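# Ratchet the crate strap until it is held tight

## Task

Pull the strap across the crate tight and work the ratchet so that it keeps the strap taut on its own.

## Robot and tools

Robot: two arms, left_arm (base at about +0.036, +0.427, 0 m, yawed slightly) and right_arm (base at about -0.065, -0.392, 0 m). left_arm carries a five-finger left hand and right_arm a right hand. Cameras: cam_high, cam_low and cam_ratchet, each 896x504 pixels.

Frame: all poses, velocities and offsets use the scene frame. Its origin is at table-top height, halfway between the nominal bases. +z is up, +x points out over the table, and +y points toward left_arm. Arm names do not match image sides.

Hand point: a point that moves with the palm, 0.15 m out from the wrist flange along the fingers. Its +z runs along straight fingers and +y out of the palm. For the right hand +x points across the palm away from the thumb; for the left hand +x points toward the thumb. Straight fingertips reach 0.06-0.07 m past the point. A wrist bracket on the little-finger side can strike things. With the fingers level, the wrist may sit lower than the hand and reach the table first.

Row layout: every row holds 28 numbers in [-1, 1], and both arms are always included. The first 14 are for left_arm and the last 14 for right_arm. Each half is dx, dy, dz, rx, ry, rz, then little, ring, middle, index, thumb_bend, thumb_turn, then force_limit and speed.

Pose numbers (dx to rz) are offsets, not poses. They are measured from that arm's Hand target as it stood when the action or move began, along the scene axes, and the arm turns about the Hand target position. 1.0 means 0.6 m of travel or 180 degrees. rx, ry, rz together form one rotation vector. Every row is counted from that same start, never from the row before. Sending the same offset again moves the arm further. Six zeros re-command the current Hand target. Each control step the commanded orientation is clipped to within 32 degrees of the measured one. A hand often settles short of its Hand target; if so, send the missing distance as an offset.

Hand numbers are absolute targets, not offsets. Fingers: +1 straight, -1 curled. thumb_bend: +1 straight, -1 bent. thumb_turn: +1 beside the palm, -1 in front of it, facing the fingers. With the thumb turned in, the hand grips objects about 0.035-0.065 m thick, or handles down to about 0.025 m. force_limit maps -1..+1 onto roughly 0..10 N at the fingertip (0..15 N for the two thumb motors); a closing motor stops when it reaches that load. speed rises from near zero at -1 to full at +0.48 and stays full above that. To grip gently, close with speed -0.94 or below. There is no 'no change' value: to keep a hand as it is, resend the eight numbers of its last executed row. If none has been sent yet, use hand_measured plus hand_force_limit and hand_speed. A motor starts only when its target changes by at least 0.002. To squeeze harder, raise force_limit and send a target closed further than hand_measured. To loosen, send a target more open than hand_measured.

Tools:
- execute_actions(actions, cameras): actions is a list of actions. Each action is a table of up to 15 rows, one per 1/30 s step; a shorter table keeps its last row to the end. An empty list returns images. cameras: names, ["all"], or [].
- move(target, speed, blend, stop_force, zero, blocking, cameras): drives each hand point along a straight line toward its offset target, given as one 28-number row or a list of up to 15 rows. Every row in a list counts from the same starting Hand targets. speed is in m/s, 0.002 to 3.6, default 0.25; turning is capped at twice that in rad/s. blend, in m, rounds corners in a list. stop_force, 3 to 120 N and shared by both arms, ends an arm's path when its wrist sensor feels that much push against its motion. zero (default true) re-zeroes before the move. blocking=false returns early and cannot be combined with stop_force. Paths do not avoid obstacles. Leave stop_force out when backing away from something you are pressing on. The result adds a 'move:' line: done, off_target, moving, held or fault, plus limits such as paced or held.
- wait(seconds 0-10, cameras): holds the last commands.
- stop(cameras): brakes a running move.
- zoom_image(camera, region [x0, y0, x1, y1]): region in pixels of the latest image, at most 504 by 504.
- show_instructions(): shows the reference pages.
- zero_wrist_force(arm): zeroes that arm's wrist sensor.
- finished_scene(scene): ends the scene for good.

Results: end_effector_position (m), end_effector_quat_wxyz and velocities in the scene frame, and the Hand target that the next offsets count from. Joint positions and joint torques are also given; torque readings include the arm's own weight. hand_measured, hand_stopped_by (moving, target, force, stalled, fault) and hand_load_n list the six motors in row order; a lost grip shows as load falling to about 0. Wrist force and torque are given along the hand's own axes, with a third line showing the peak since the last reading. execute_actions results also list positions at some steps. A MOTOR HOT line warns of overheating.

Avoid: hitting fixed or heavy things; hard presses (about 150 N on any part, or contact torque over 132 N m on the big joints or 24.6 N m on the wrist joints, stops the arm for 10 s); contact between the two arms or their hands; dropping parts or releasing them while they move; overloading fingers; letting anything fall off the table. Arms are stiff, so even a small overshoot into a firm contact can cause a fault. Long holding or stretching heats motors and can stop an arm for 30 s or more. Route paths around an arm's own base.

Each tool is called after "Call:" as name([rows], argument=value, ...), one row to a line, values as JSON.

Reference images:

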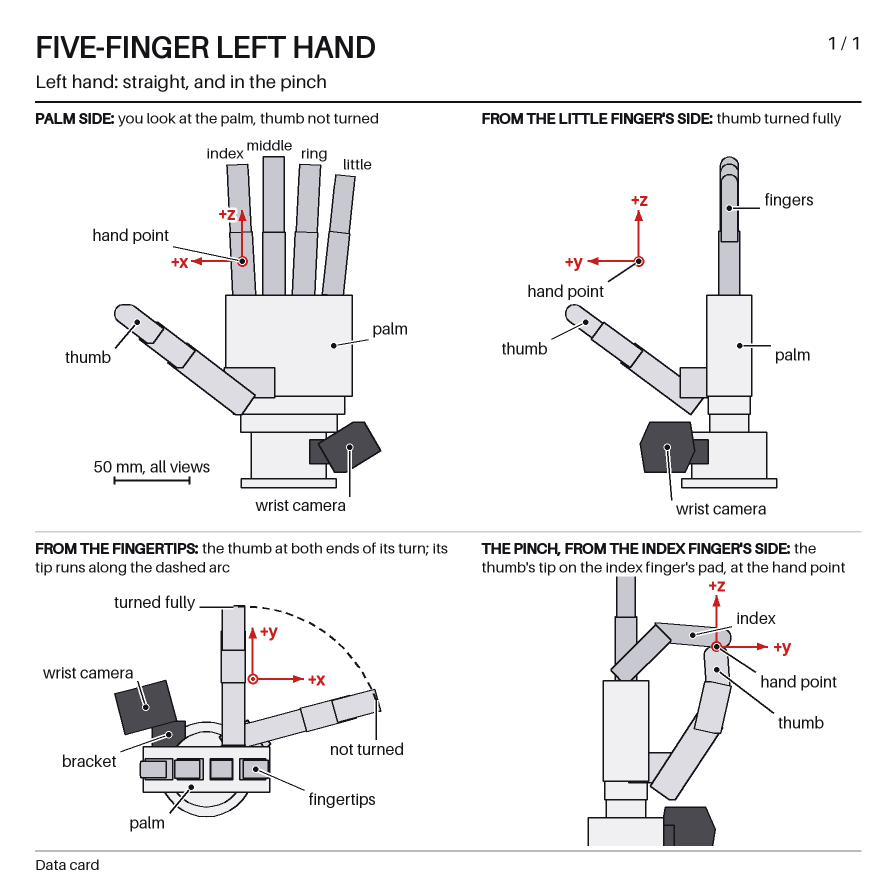

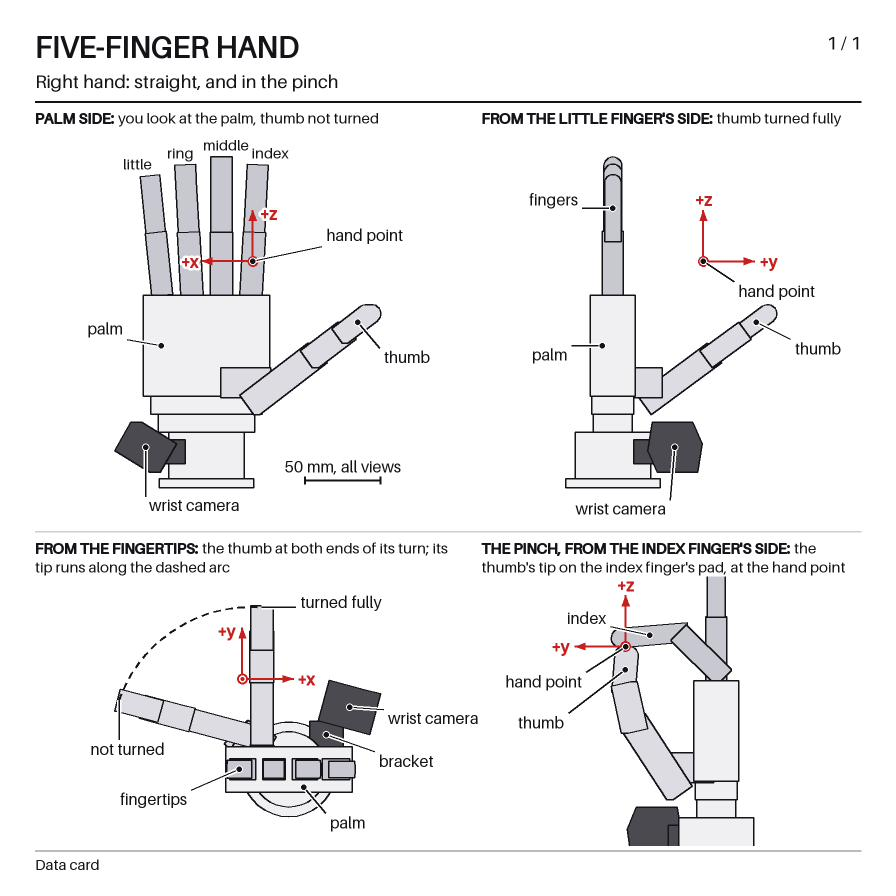

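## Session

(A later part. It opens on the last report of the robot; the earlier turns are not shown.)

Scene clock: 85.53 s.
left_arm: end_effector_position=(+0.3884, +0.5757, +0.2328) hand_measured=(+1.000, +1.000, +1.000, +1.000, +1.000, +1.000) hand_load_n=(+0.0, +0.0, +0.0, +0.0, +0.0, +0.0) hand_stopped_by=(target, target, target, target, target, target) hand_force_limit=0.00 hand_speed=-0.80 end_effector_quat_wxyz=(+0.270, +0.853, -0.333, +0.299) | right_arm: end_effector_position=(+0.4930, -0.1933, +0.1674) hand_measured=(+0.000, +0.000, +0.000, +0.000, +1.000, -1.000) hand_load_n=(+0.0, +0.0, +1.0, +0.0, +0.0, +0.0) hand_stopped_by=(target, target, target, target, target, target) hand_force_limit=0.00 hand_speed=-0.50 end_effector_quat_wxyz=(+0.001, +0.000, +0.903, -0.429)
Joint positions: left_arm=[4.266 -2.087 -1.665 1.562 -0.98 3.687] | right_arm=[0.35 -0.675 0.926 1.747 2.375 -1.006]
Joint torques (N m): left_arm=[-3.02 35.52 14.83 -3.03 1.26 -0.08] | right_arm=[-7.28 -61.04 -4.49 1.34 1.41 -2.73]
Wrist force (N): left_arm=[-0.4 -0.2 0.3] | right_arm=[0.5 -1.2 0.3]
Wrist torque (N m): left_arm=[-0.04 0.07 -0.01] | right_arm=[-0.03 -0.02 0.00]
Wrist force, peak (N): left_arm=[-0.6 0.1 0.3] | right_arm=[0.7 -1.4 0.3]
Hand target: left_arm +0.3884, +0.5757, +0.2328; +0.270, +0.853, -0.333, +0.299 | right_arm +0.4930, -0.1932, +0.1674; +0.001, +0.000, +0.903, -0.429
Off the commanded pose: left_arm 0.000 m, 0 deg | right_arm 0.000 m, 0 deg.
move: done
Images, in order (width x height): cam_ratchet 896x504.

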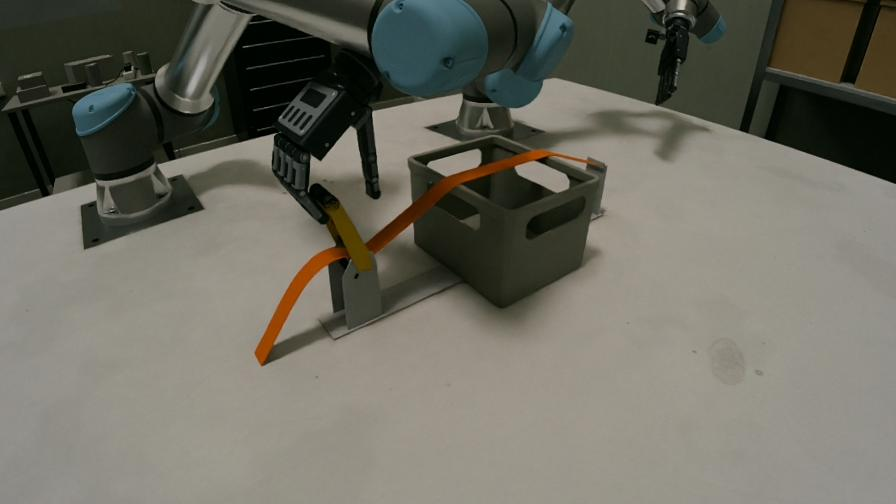

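Call:
move(target=[0,0,0,0,0,0,1,1,1,1,1,1,0,-0.8,0,0,0,0,0,0,0,0,0,0,-0.1,-1,-0.4,-0.85], cameras=["cam_ratchet","cam_low"])

Call:
zoom_image(camera="cam_ratchet", region=[220, 120, 440, 320])

Scene clock: 90.70 s.
left_arm: end_effector_position=(+0.3884, +0.5757, +0.2328) hand_measured=(+1.000, +1.000, +1.000, +1.000, +1.000, +1.000) hand_load_n=(+0.0, +0.0, +0.0, +0.0, +0.0, +0.0) hand_stopped_by=(target, target, target, target, target, target) hand_force_limit=0.00 hand_speed=-0.80 end_effector_quat_wxyz=(+0.270, +0.853, -0.333, +0.299) | right_arm: end_effector_position=(+0.4930, -0.1932, +0.1674) hand_measured=(+0.000, +0.000, +0.000, +0.000, +0.064, -1.000) hand_load_n=(+0.0, +0.0, +2.0, +0.0, +4.5, +0.5) hand_stopped_by=(target, target, target, target, force, target) hand_force_limit=-0.40 hand_speed=-0.85 end_effector_quat_wxyz=(+0.001, +0.000, +0.903, -0.429)
Joint positions: left_arm=[4.266 -2.087 -1.665 1.562 -0.98 3.687] | right_arm=[0.35 -0.675 0.926 1.747 2.375 -1.006]
Joint torques (N m): left_arm=[-2.68 36.25 15.78 -2.71 1.06 0.1] | right_arm=[-7.35 -60.31 -5.14 2.27 -0.77 -2.71]
Wrist force (N): left_arm=[-0.2 -0.3 0.2] | right_arm=[0.6 1.2 0.1]
Wrist torque (N m): left_arm=[-0.07 0.03 0.00] | right_arm=[0.00 -0.05 0.05]
Wrist force, peak (N): left_arm=[-1.0 -0.2 -0.3] | right_arm=[0.6 1.7 0.1]
Hand target: left_arm +0.3884, +0.5757, +0.2328; +0.270, +0.853, -0.333, +0.299 | right_arm +0.4930, -0.1932, +0.1674; +0.001, +0.000, +0.903, -0.429
Off the commanded pose: left_arm 0.000 m, 0 deg | right_arm 0.000 m, 0 deg.
move: done
Images, in order (width x height): cam_low 896x504, cam_ratchet 896x504.

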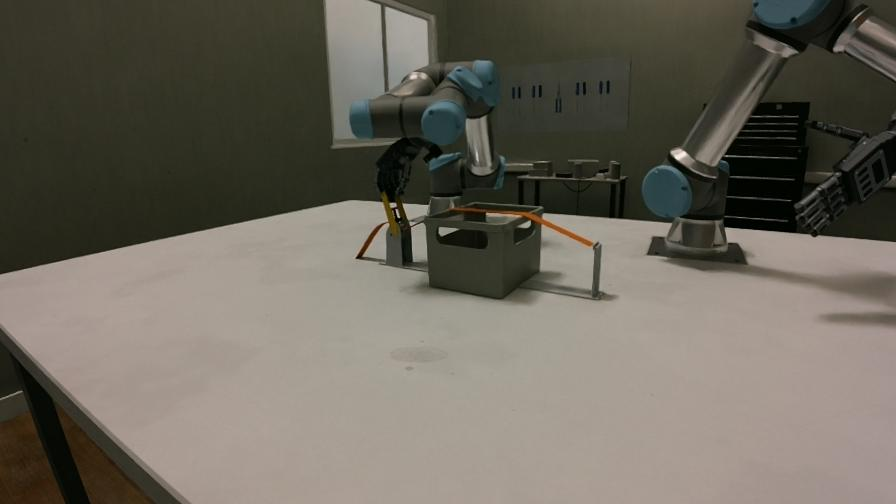

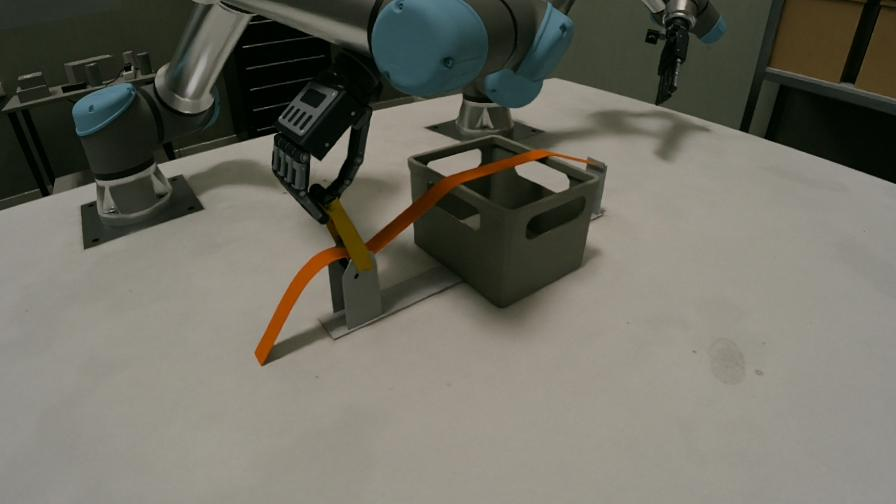

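Scaled by 2.291.

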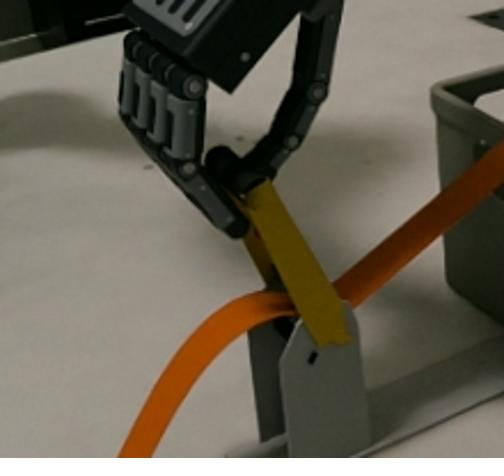

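Call:
move([
  [0,0,0,0,0,0,1,1,1,1,1,1,0,-0.8,0,-0.0325,-0.013,0.0211,0,0,0,0,0,0,-0.1,-1,-0.4,-0.85],
  [0,0,0,0,0,0,1,1,1,1,1,1,0,-0.8,0,-0.0588,-0.0317,0.0878,0,0,0,0,0,0,-0.1,-1,-0.4,-0.85],
  [0,0,0,0,0,0,1,1,1,1,1,1,0,-0.8,0,-0.0793,-0.0562,0.16,0,0,0,0,0,0,-0.1,-1,-0.4,-0.85],
], speed=0.15, blend=0.01, cameras=["all"])

Call:
zoom_image(camera="cam_ratchet", region=[220, 150, 440, 370])

Call:
zoom_image(camera="cam_low", region=[320, 150, 440, 280])

Scene clock: 94.23 s.
left_arm: end_effector_position=(+0.3884, +0.5757, +0.2328) hand_measured=(+1.000, +1.000, +1.000, +1.000, +1.000, +1.000) hand_load_n=(+0.0, +0.0, +0.0, +0.0, +0.0, +0.0) hand_stopped_by=(target, target, target, target, target, target) hand_force_limit=0.00 hand_speed=-0.80 end_effector_quat_wxyz=(+0.270, +0.853, -0.333, +0.299) | right_arm: end_effector_position=(+0.4929, -0.2409, +0.1337) hand_measured=(+0.000, +0.000, +0.000, +0.000, +0.062, -1.000) hand_load_n=(+0.0, +0.0, +0.5, +0.5, +0.0, +0.0) hand_stopped_by=(target, target, target, target, force, target) hand_force_limit=-0.40 hand_speed=-0.85 end_effector_quat_wxyz=(+0.001, +0.000, +0.982, -0.191)
Joint positions: left_arm=[4.266 -2.087 -1.665 1.562 -0.98 3.687] | right_arm=[0.074 -0.893 1.176 1.329 1.954 -1.458]
Joint torques (N m): left_arm=[-1.99 36.97 16.05 -2.8 1.36 -0.11] | right_arm=[6.67 -30.17 -31.67 3 1.86 2.23]
Wrist force (N): left_arm=[-0.3 0.1 0.1] | right_arm=[0.1 -0.4 -0.7]
Wrist torque (N m): left_arm=[0.01 0.04 -0.02] | right_arm=[0.13 -0.01 -0.03]
Wrist force, peak (N): left_arm=[-0.6 -0.3 0.4] | right_arm=[0.4 3.4 -3.6]
Hand target: left_arm +0.3884, +0.5757, +0.2328; +0.270, +0.853, -0.333, +0.299 | right_arm +0.4930, -0.2408, +0.1336; +0.001, +0.000, +0.982, -0.191
Off the commanded pose: left_arm 0.000 m, 0 deg | right_arm 0.000 m, 0 deg.
move: done

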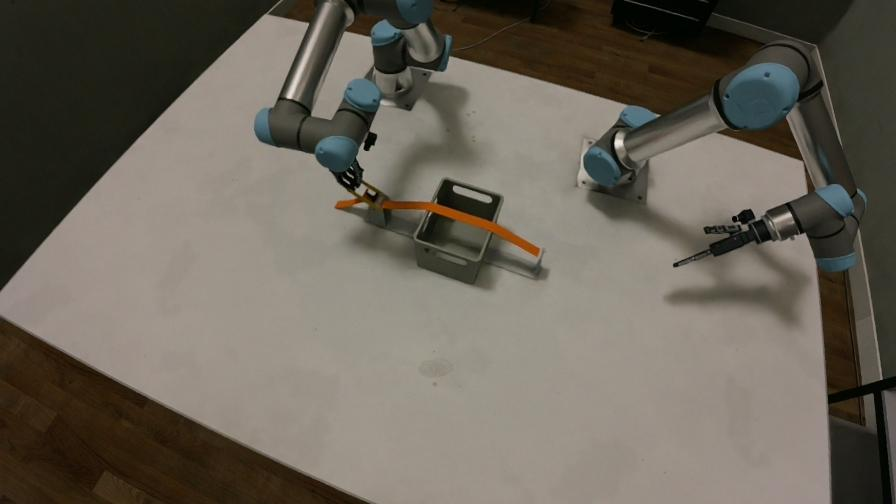

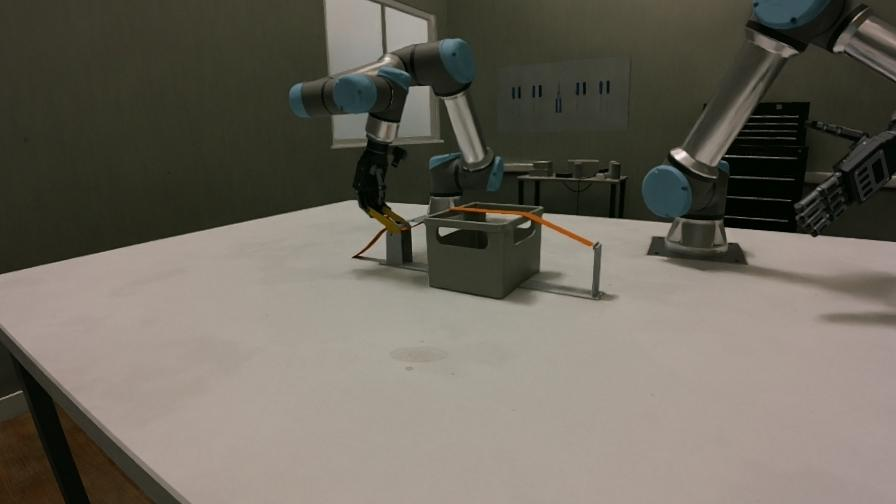

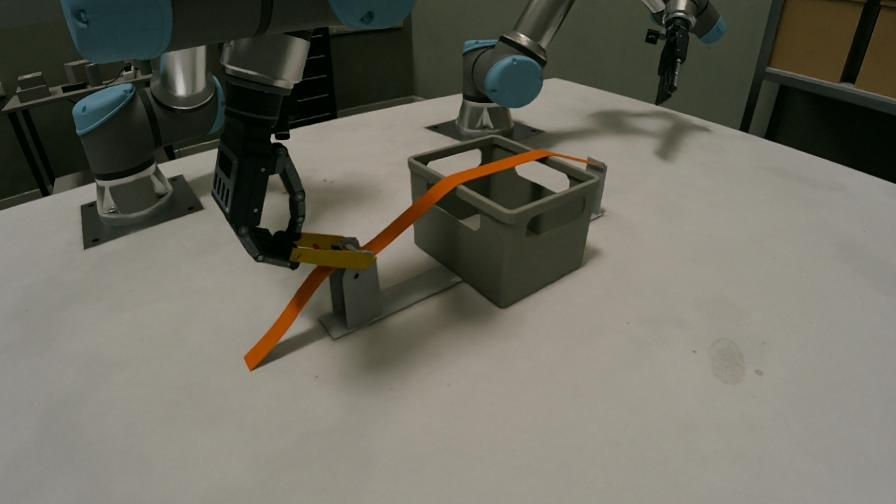

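Scaled by 2.291.

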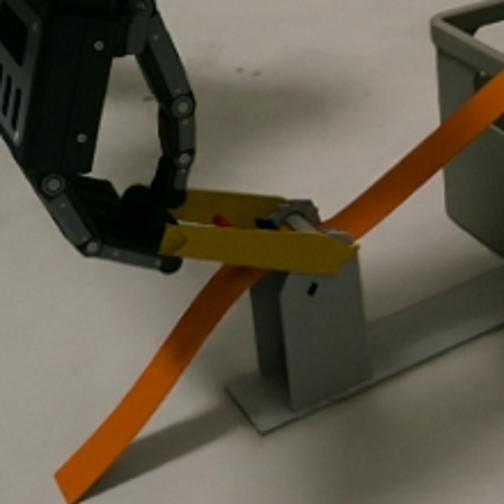

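Scaled by 3.877.

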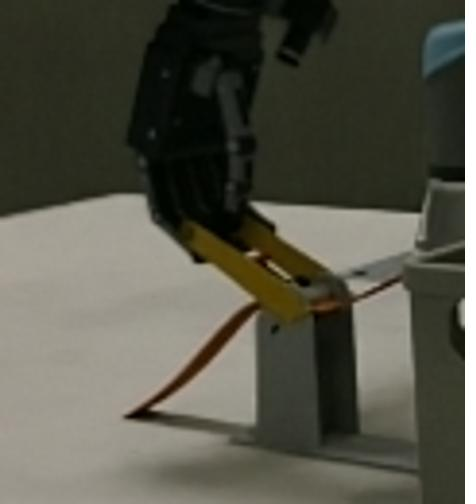

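Call:
move([
  [0,0,0,0,0,0,1,1,1,1,1,1,0,-0.8,0,-0.0133,-0.0288,0.0778,0,0,0,0,0,0,-0.1,-1,-0.4,-0.85],
  [0,0,0,0,0,0,1,1,1,1,1,1,0,-0.8,0,-0.0183,-0.0603,0.15,0,0,0,0,0,0,-0.1,-1,-0.4,-0.85],
], speed=0.15, blend=0.01, cameras=["all"])

Call:
zoom_image(camera="cam_ratchet", region=[220, 150, 440, 370])

Call:
zoom_image(camera="cam_low", region=[320, 150, 440, 280])

Scene clock: 97.13 s.
left_arm: end_effector_position=(+0.3884, +0.5757, +0.2328) hand_measured=(+1.000, +1.000, +1.000, +1.000, +1.000, +1.000) hand_load_n=(+0.0, +0.0, +0.0, +0.0, +0.0, +0.0) hand_stopped_by=(target, target, target, target, target, target) hand_force_limit=0.00 hand_speed=-0.80 end_effector_quat_wxyz=(+0.270, +0.853, -0.333, +0.299) | right_arm: end_effector_position=(+0.4929, -0.2519, +0.0973) hand_measured=(+0.000, +0.000, +0.000, +0.000, +0.062, -1.000) hand_load_n=(+0.0, +0.0, +0.0, +0.5, +0.5, +0.0) hand_stopped_by=(target, target, target, target, force, target) hand_force_limit=-0.40 hand_speed=-0.85 end_effector_quat_wxyz=(+0.001, +0.000, +0.999, +0.043)
Joint positions: left_arm=[4.266 -2.087 -1.665 1.562 -0.98 3.687] | right_arm=[-0.174 -0.926 1.352 1.157 1.485 -1.714]
Joint torques (N m): left_arm=[-1.53 35.86 15.05 -2.7 1.23 -0.13] | right_arm=[6.89 -52.51 -30.4 3.2 0.68 2.43]
Wrist force (N): left_arm=[-0.4 0.1 -0.1] | right_arm=[0.3 -1.2 -0.8]
Wrist torque (N m): left_arm=[0.02 0.06 -0.02] | right_arm=[0.04 -0.07 -0.08]
Wrist force, peak (N): left_arm=[-0.8 0.1 0.2] | right_arm=[0.2 0.2 -4.2]
Hand target: left_arm +0.3884, +0.5757, +0.2328; +0.270, +0.853, -0.333, +0.299 | right_arm +0.4930, -0.2518, +0.0975; +0.001, +0.000, +0.999, +0.043
Off the commanded pose: left_arm 0.000 m, 0 deg | right_arm 0.000 m, 0 deg.
move: done

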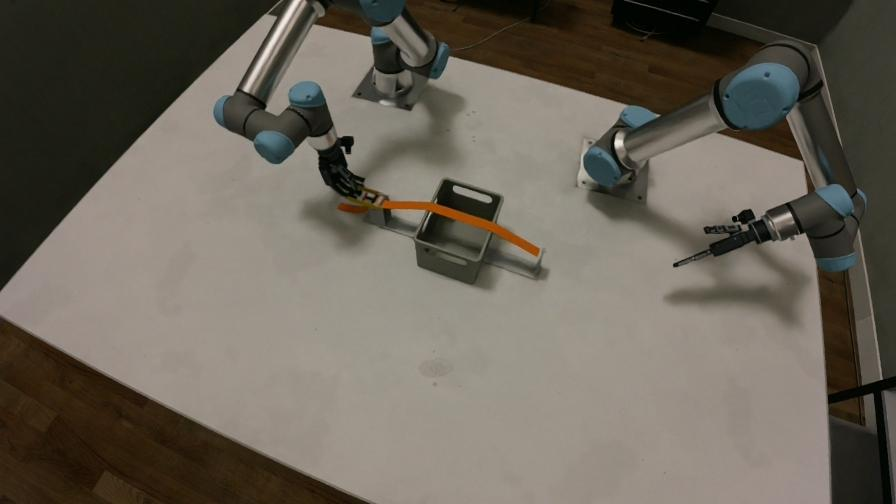

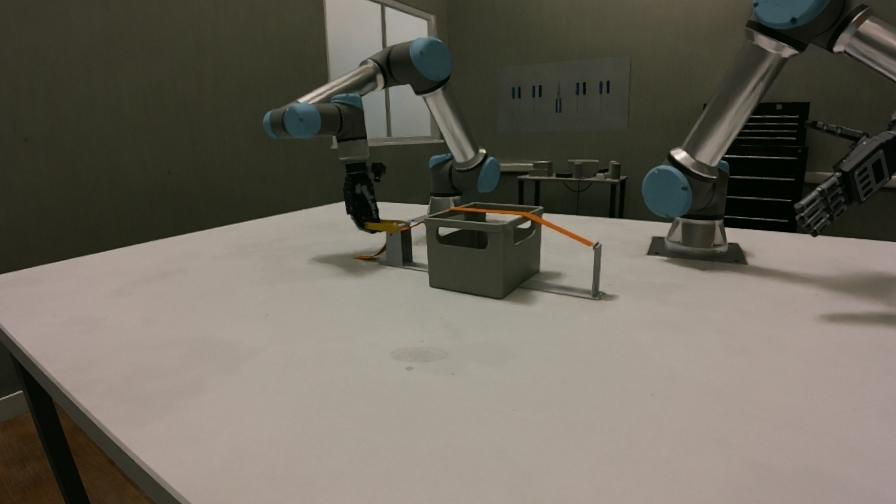

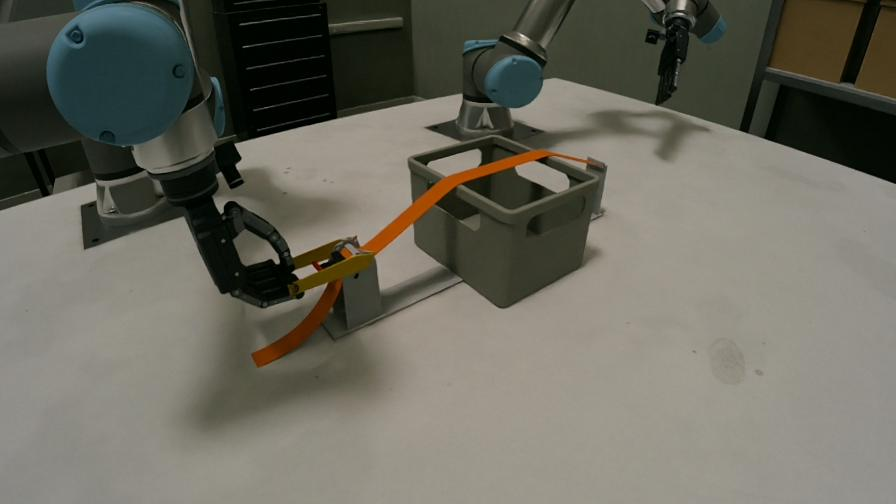

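Scaled by 2.291.

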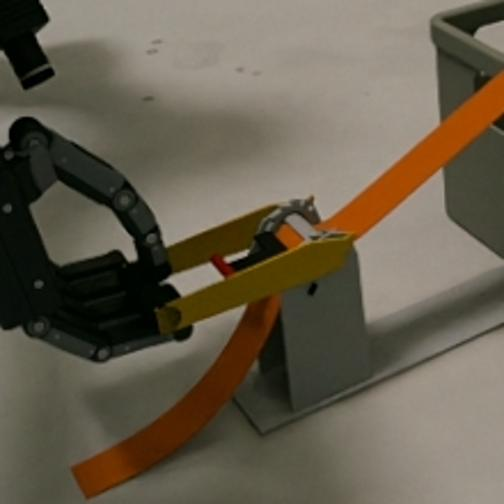

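Scaled by 3.877.

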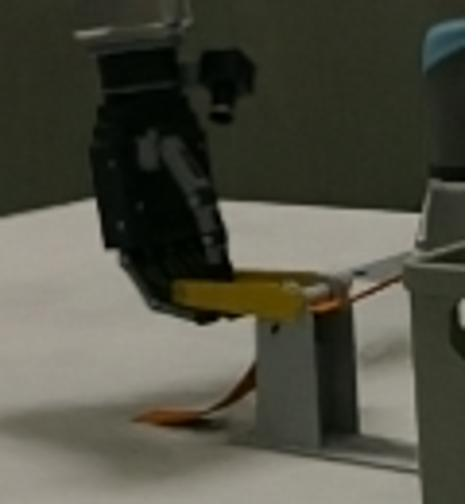

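Call:
zoom_image(camera="cam_ratchet", region=[265, 225, 395, 345])

Call:
zoom_image(camera="cam_high", region=[325, 175, 415, 245])

Scaled by 3.877.

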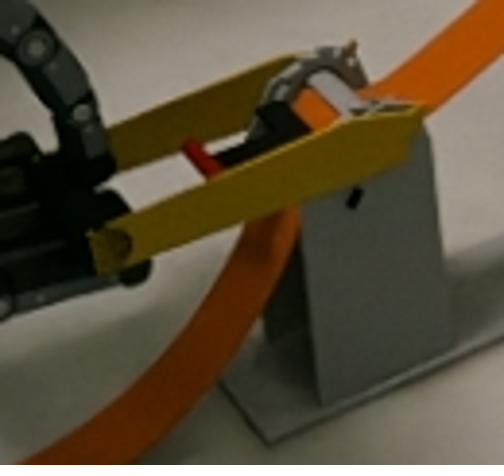

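Scaled by 5.600.

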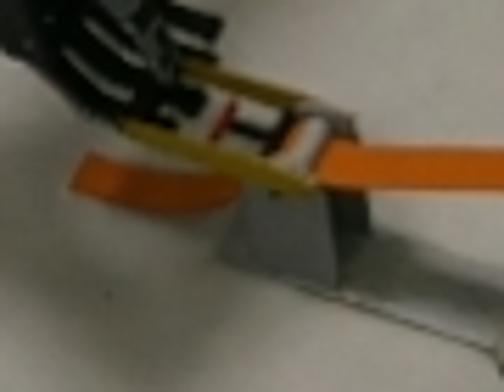

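Call:
move([
  [0,0,0,0,0,0,1,1,1,1,1,1,0,-0.8,0,0.005,0.0315,-0.0717,0,0,0,0,0,0,-0.1,-1,-0.4,-0.85],
  [0,0,0,0,0,0,1,1,1,1,1,1,0,-0.8,0,0.0183,0.0603,-0.1494,0,0,0,0,0,0,-0.1,-1,-0.4,-0.85],
  [0,0,0,0,0,0,1,1,1,1,1,1,0,-0.8,0,0.0388,0.0848,-0.2161,0,0,0,0,0,0,-0.1,-1,-0.4,-0.85],
  [0,0,0,0,0,0,1,1,1,1,1,1,0,-0.8,0,0.0662,0.1048,-0.2606,0,0,0,0,0,0,-0.1,-1,-0.4,-0.85],
  [0,0,0,0,0,0,1,1,1,1,1,1,0,-0.8,0,0.0875,0.1143,-0.2772,0,0,0,0,0,0,-0.1,-1,-0.4,-0.85],
  [0,0,0,0,0,0,1,1,1,1,1,1,0,-0.8,0,0.1105,0.1202,-0.2828,0,0,0,0,0,0,-0.1,-1,-0.4,-0.85],
], speed=0.2, blend=0.01, cameras=["all"])

Call:
zoom_image(camera="cam_ratchet", region=[220, 150, 440, 370])

Call:
zoom_image(camera="cam_low", region=[320, 150, 440, 280])

Scene clock: 103.43 s.
left_arm: end_effector_position=(+0.3884, +0.5757, +0.2328) hand_measured=(+1.000, +1.000, +1.000, +1.000, +1.000, +1.000) hand_load_n=(+0.0, +0.0, +0.0, +0.0, +0.0, +0.0) hand_stopped_by=(target, target, target, target, target, target) hand_force_limit=0.00 hand_speed=-0.80 end_effector_quat_wxyz=(+0.270, +0.853, -0.333, +0.299) | right_arm: end_effector_position=(+0.4930, -0.1855, +0.1695) hand_measured=(+0.000, +0.000, +0.000, +0.000, +0.062, -1.000) hand_load_n=(+0.0, +0.0, +1.0, +0.0, +0.0, +0.0) hand_stopped_by=(target, target, target, target, force, target) hand_force_limit=-0.40 hand_speed=-0.85 end_effector_quat_wxyz=(+0.001, +0.000, +0.921, -0.390)
Joint positions: left_arm=[4.266 -2.087 -1.665 1.562 -0.98 3.687] | right_arm=[0.335 -0.698 0.913 1.709 2.307 -1.068]
Joint torques (N m): left_arm=[-2.76 36.11 14.94 -2.77 1.37 -0.1] | right_arm=[9.85 -55.56 -4.72 5.79 -2.05 -1.13]
Wrist force (N): left_arm=[-0.1 -0.1 0.1] | right_arm=[-15.3 -4.6 -1.0]
Wrist torque (N m): left_arm=[-0.02 0.00 0.00] | right_arm=[0.04 -0.55 0.06]
Wrist force, peak (N): left_arm=[-0.8 -0.3 -0.1] | right_arm=[-19.0 -6.6 1.3]
Hand target: left_arm +0.3884, +0.5757, +0.2328; +0.270, +0.853, -0.333, +0.299 | right_arm +0.4930, -0.1855, +0.1696; +0.001, +0.000, +0.921, -0.390
Off the commanded pose: left_arm 0.000 m, 0 deg | right_arm 0.000 m, 0 deg.
move: done; blend cut to 0.0071 m at target 5

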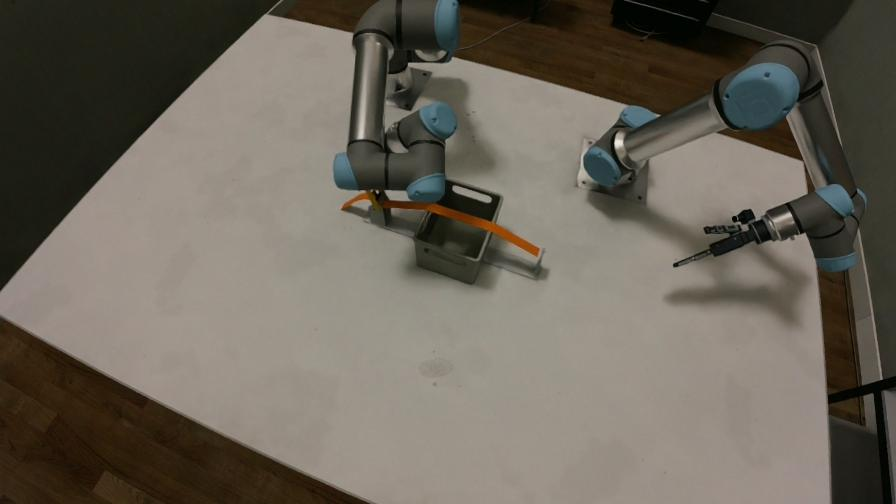

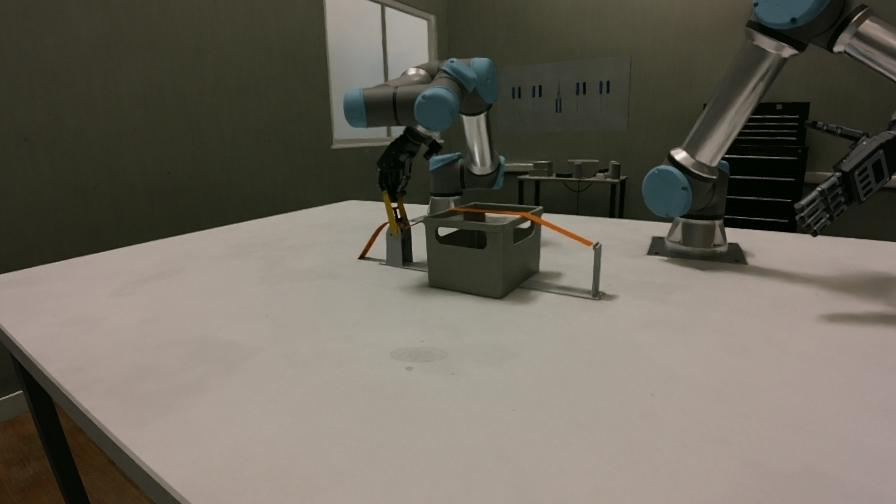

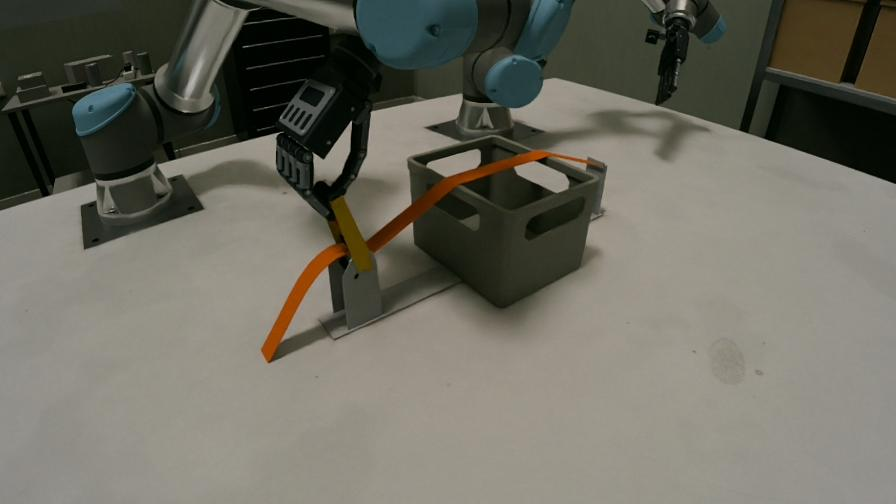

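Scaled by 2.291.

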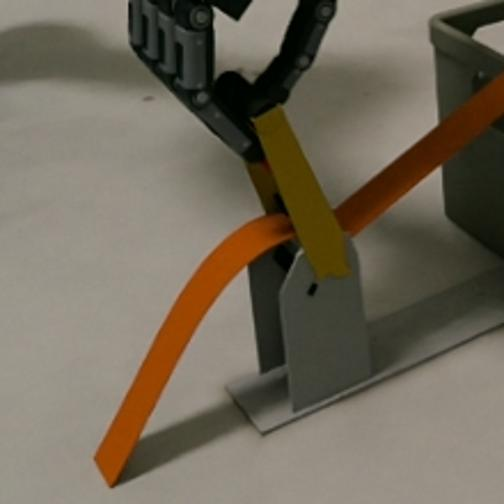

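Scaled by 3.877.

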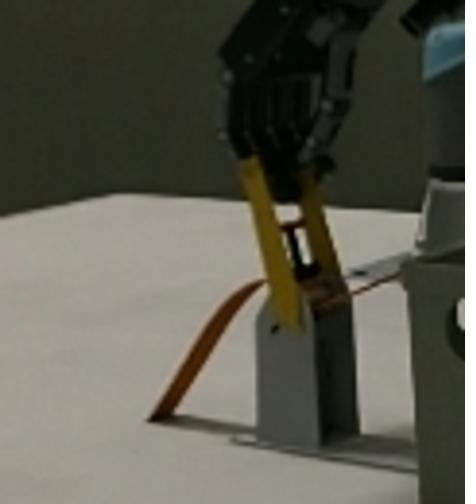

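Call:
zoom_image(camera="cam_low", region=[365, 160, 425, 240])

Call:
zoom_image(camera="cam_ratchet", region=[260, 130, 400, 290])

Scaled by 6.300.

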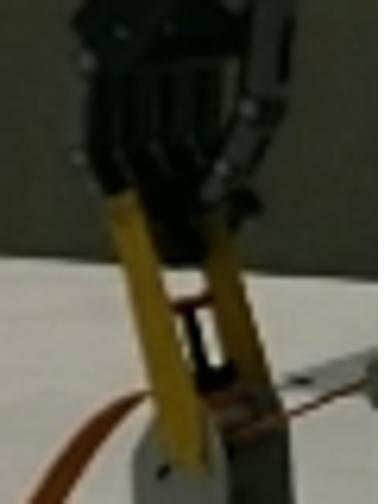

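Scaled by 3.150.

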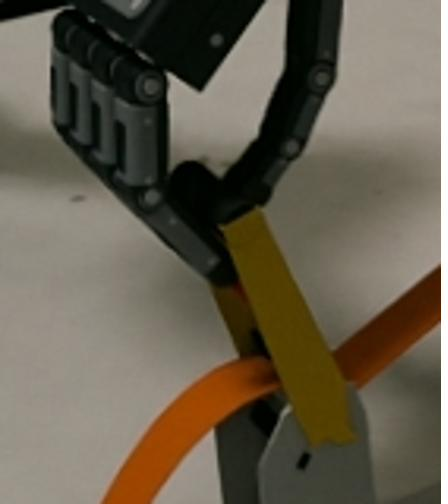

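Call:
move(target=[0,0,0,0,0,0,1,1,1,1,1,1,0,-0.8,0.004,0,0,0,0,0,0,0,0,0,-0.1,-1,-0.4,-0.85], speed=0.05, cameras=[])

Scene clock: 106.13 s.
left_arm: end_effector_position=(+0.3884, +0.5757, +0.2328) hand_measured=(+1.000, +1.000, +1.000, +1.000, +1.000, +1.000) hand_load_n=(+0.0, +0.0, +0.0, +0.0, +0.0, +0.0) hand_stopped_by=(target, target, target, target, target, target) hand_force_limit=0.00 hand_speed=-0.80 end_effector_quat_wxyz=(+0.270, +0.853, -0.333, +0.299) | right_arm: end_effector_position=(+0.4954, -0.1855, +0.1696) hand_measured=(+0.000, +0.000, +0.000, +0.000, +0.062, -1.000) hand_load_n=(+0.0, +0.0, +0.0, +0.5, +0.0, +0.0) hand_stopped_by=(target, target, target, target, force, target) hand_force_limit=-0.40 hand_speed=-0.85 end_effector_quat_wxyz=(+0.001, +0.000, +0.921, -0.390)
Joint positions: left_arm=[4.266 -2.087 -1.665 1.562 -0.98 3.687] | right_arm=[0.333 -0.692 0.901 1.714 2.308 -1.07]
Joint torques (N m): left_arm=[-1.46 37.45 14.29 -2.62 1.46 0.1] | right_arm=[-7.93 -43.21 -20.8 2.81 3.34 -2.46]
Wrist force (N): left_arm=[-0.3 -0.2 0.4] | right_arm=[1.3 -0.6 0.1]
Wrist torque (N m): left_arm=[-0.05 0.05 -0.01] | right_arm=[0.00 -0.05 0.10]
Wrist force, peak (N): left_arm=[-0.7 -0.1 0.1] | right_arm=[-16.3 -3.8 -0.6]
Hand target: left_arm +0.3884, +0.5757, +0.2328; +0.270, +0.853, -0.333, +0.299 | right_arm +0.4954, -0.1855, +0.1696; +0.001, +0.000, +0.921, -0.390
Off the commanded pose: left_arm 0.000 m, 0 deg | right_arm 0.000 m, 0 deg.
move: done
No camera images: "cameras" was empty.

Call:
move([
  [0,0,0,0,0,0,1,1,1,1,1,1,0,-0.8,0.0025,-0.0443,-0.0153,0.0217,0,0,0,0,0,0,-0.1,-1,-0.4,-0.85],
  [0,0,0,0,0,0,1,1,1,1,1,1,0,-0.8,0.0025,-0.0717,-0.0353,0.0661,0,0,0,0,0,0,-0.1,-1,-0.4,-0.85],
  [0,0,0,0,0,0,1,1,1,1,1,1,0,-0.8,0.0025,-0.0922,-0.0598,0.1328,0,0,0,0,0,0,-0.1,-1,-0.4,-0.85],
  [0,0,0,0,0,0,1,1,1,1,1,1,0,-0.8,0.0025,-0.1055,-0.0887,0.2106,0,0,0,0,0,0,-0.1,-1,-0.4,-0.85],
  [0,0,0,0,0,0,1,1,1,1,1,1,0,-0.8,0.0025,-0.1105,-0.1202,0.2828,0,0,0,0,0,0,-0.1,-1,-0.4,-0.85],
], speed=0.2, blend=0.01, cameras=["all"])

Call:
zoom_image(camera="cam_ratchet", region=[220, 180, 400, 380])

Call:
zoom_image(camera="cam_high", region=[325, 175, 415, 245])

Scene clock: 110.47 s.
left_arm: end_effector_position=(+0.3884, +0.5757, +0.2328) hand_measured=(+1.000, +1.000, +1.000, +1.000, +1.000, +1.000) hand_load_n=(+0.0, +0.0, +0.0, +0.0, +0.0, +0.0) hand_stopped_by=(target, target, target, target, target, target) hand_force_limit=0.00 hand_speed=-0.80 end_effector_quat_wxyz=(+0.270, +0.853, -0.333, +0.299) | right_arm: end_effector_position=(+0.4968, -0.2519, +0.0973) hand_measured=(+0.000, +0.000, +0.000, +0.000, +0.062, -1.000) hand_load_n=(+0.0, +0.0, +0.0, +0.0, +0.0, +0.0) hand_stopped_by=(target, target, target, target, force, target) hand_force_limit=-0.40 hand_speed=-0.85 end_effector_quat_wxyz=(+0.001, +0.000, +0.999, +0.043)
Joint positions: left_arm=[4.266 -2.087 -1.665 1.562 -0.98 3.687] | right_arm=[-0.173 -0.917 1.336 1.163 1.485 -1.713]
Joint torques (N m): left_arm=[-3.06 36.19 14.95 -2.68 1.44 0.18] | right_arm=[5.16 -52.52 -29.82 3.16 -0.24 2.03]
Wrist force (N): left_arm=[-0.3 0.0 0.3] | right_arm=[0.1 -1.3 -0.7]
Wrist torque (N m): left_arm=[-0.01 0.05 -0.02] | right_arm=[0.06 -0.05 -0.10]
Wrist force, peak (N): left_arm=[-0.8 0.1 0.0] | right_arm=[0.4 2.3 -3.4]
Hand target: left_arm +0.3884, +0.5757, +0.2328; +0.270, +0.853, -0.333, +0.299 | right_arm +0.4969, -0.2518, +0.0975; +0.001, +0.000, +0.999, +0.043
Off the commanded pose: left_arm 0.000 m, 0 deg | right_arm 0.000 m, 0 deg.
move: done

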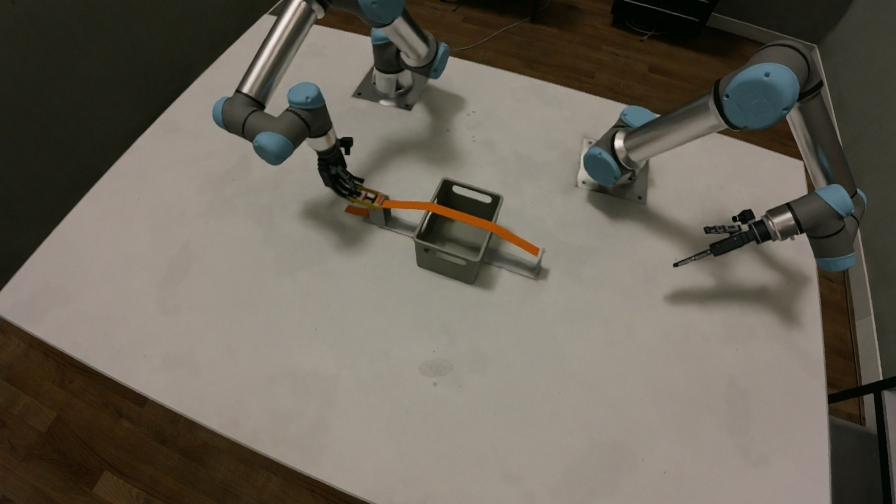

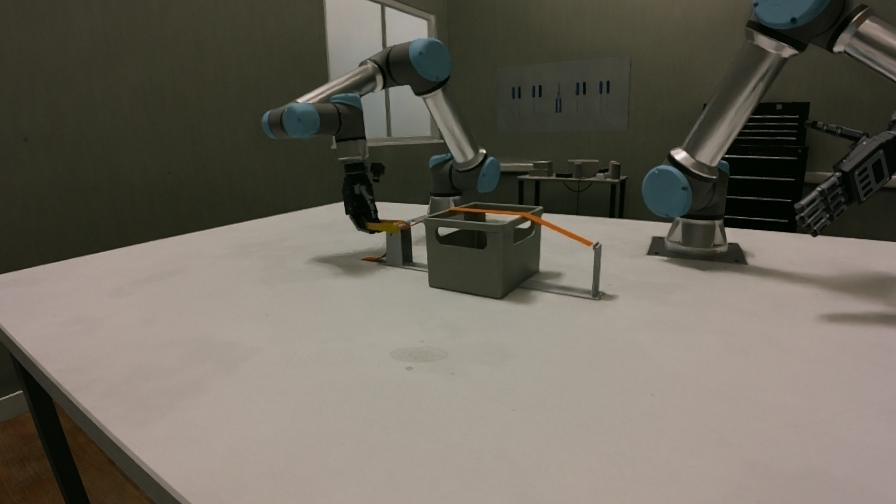

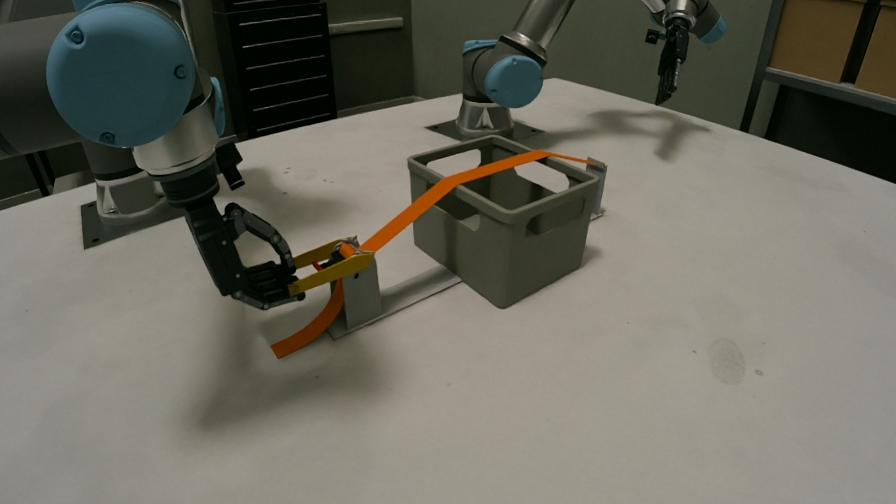

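Scaled by 2.520.

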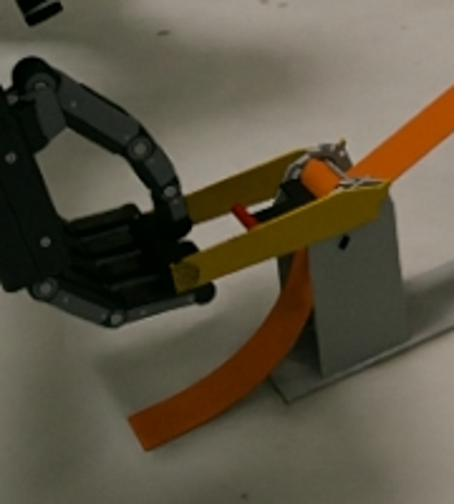

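Scaled by 5.600.

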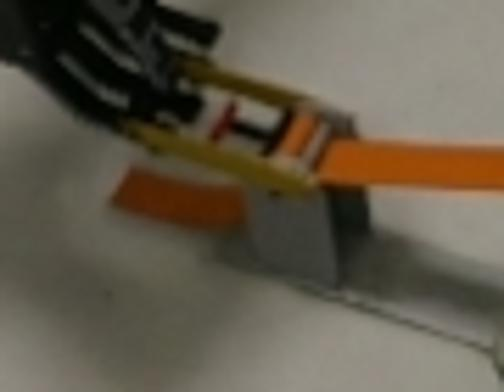

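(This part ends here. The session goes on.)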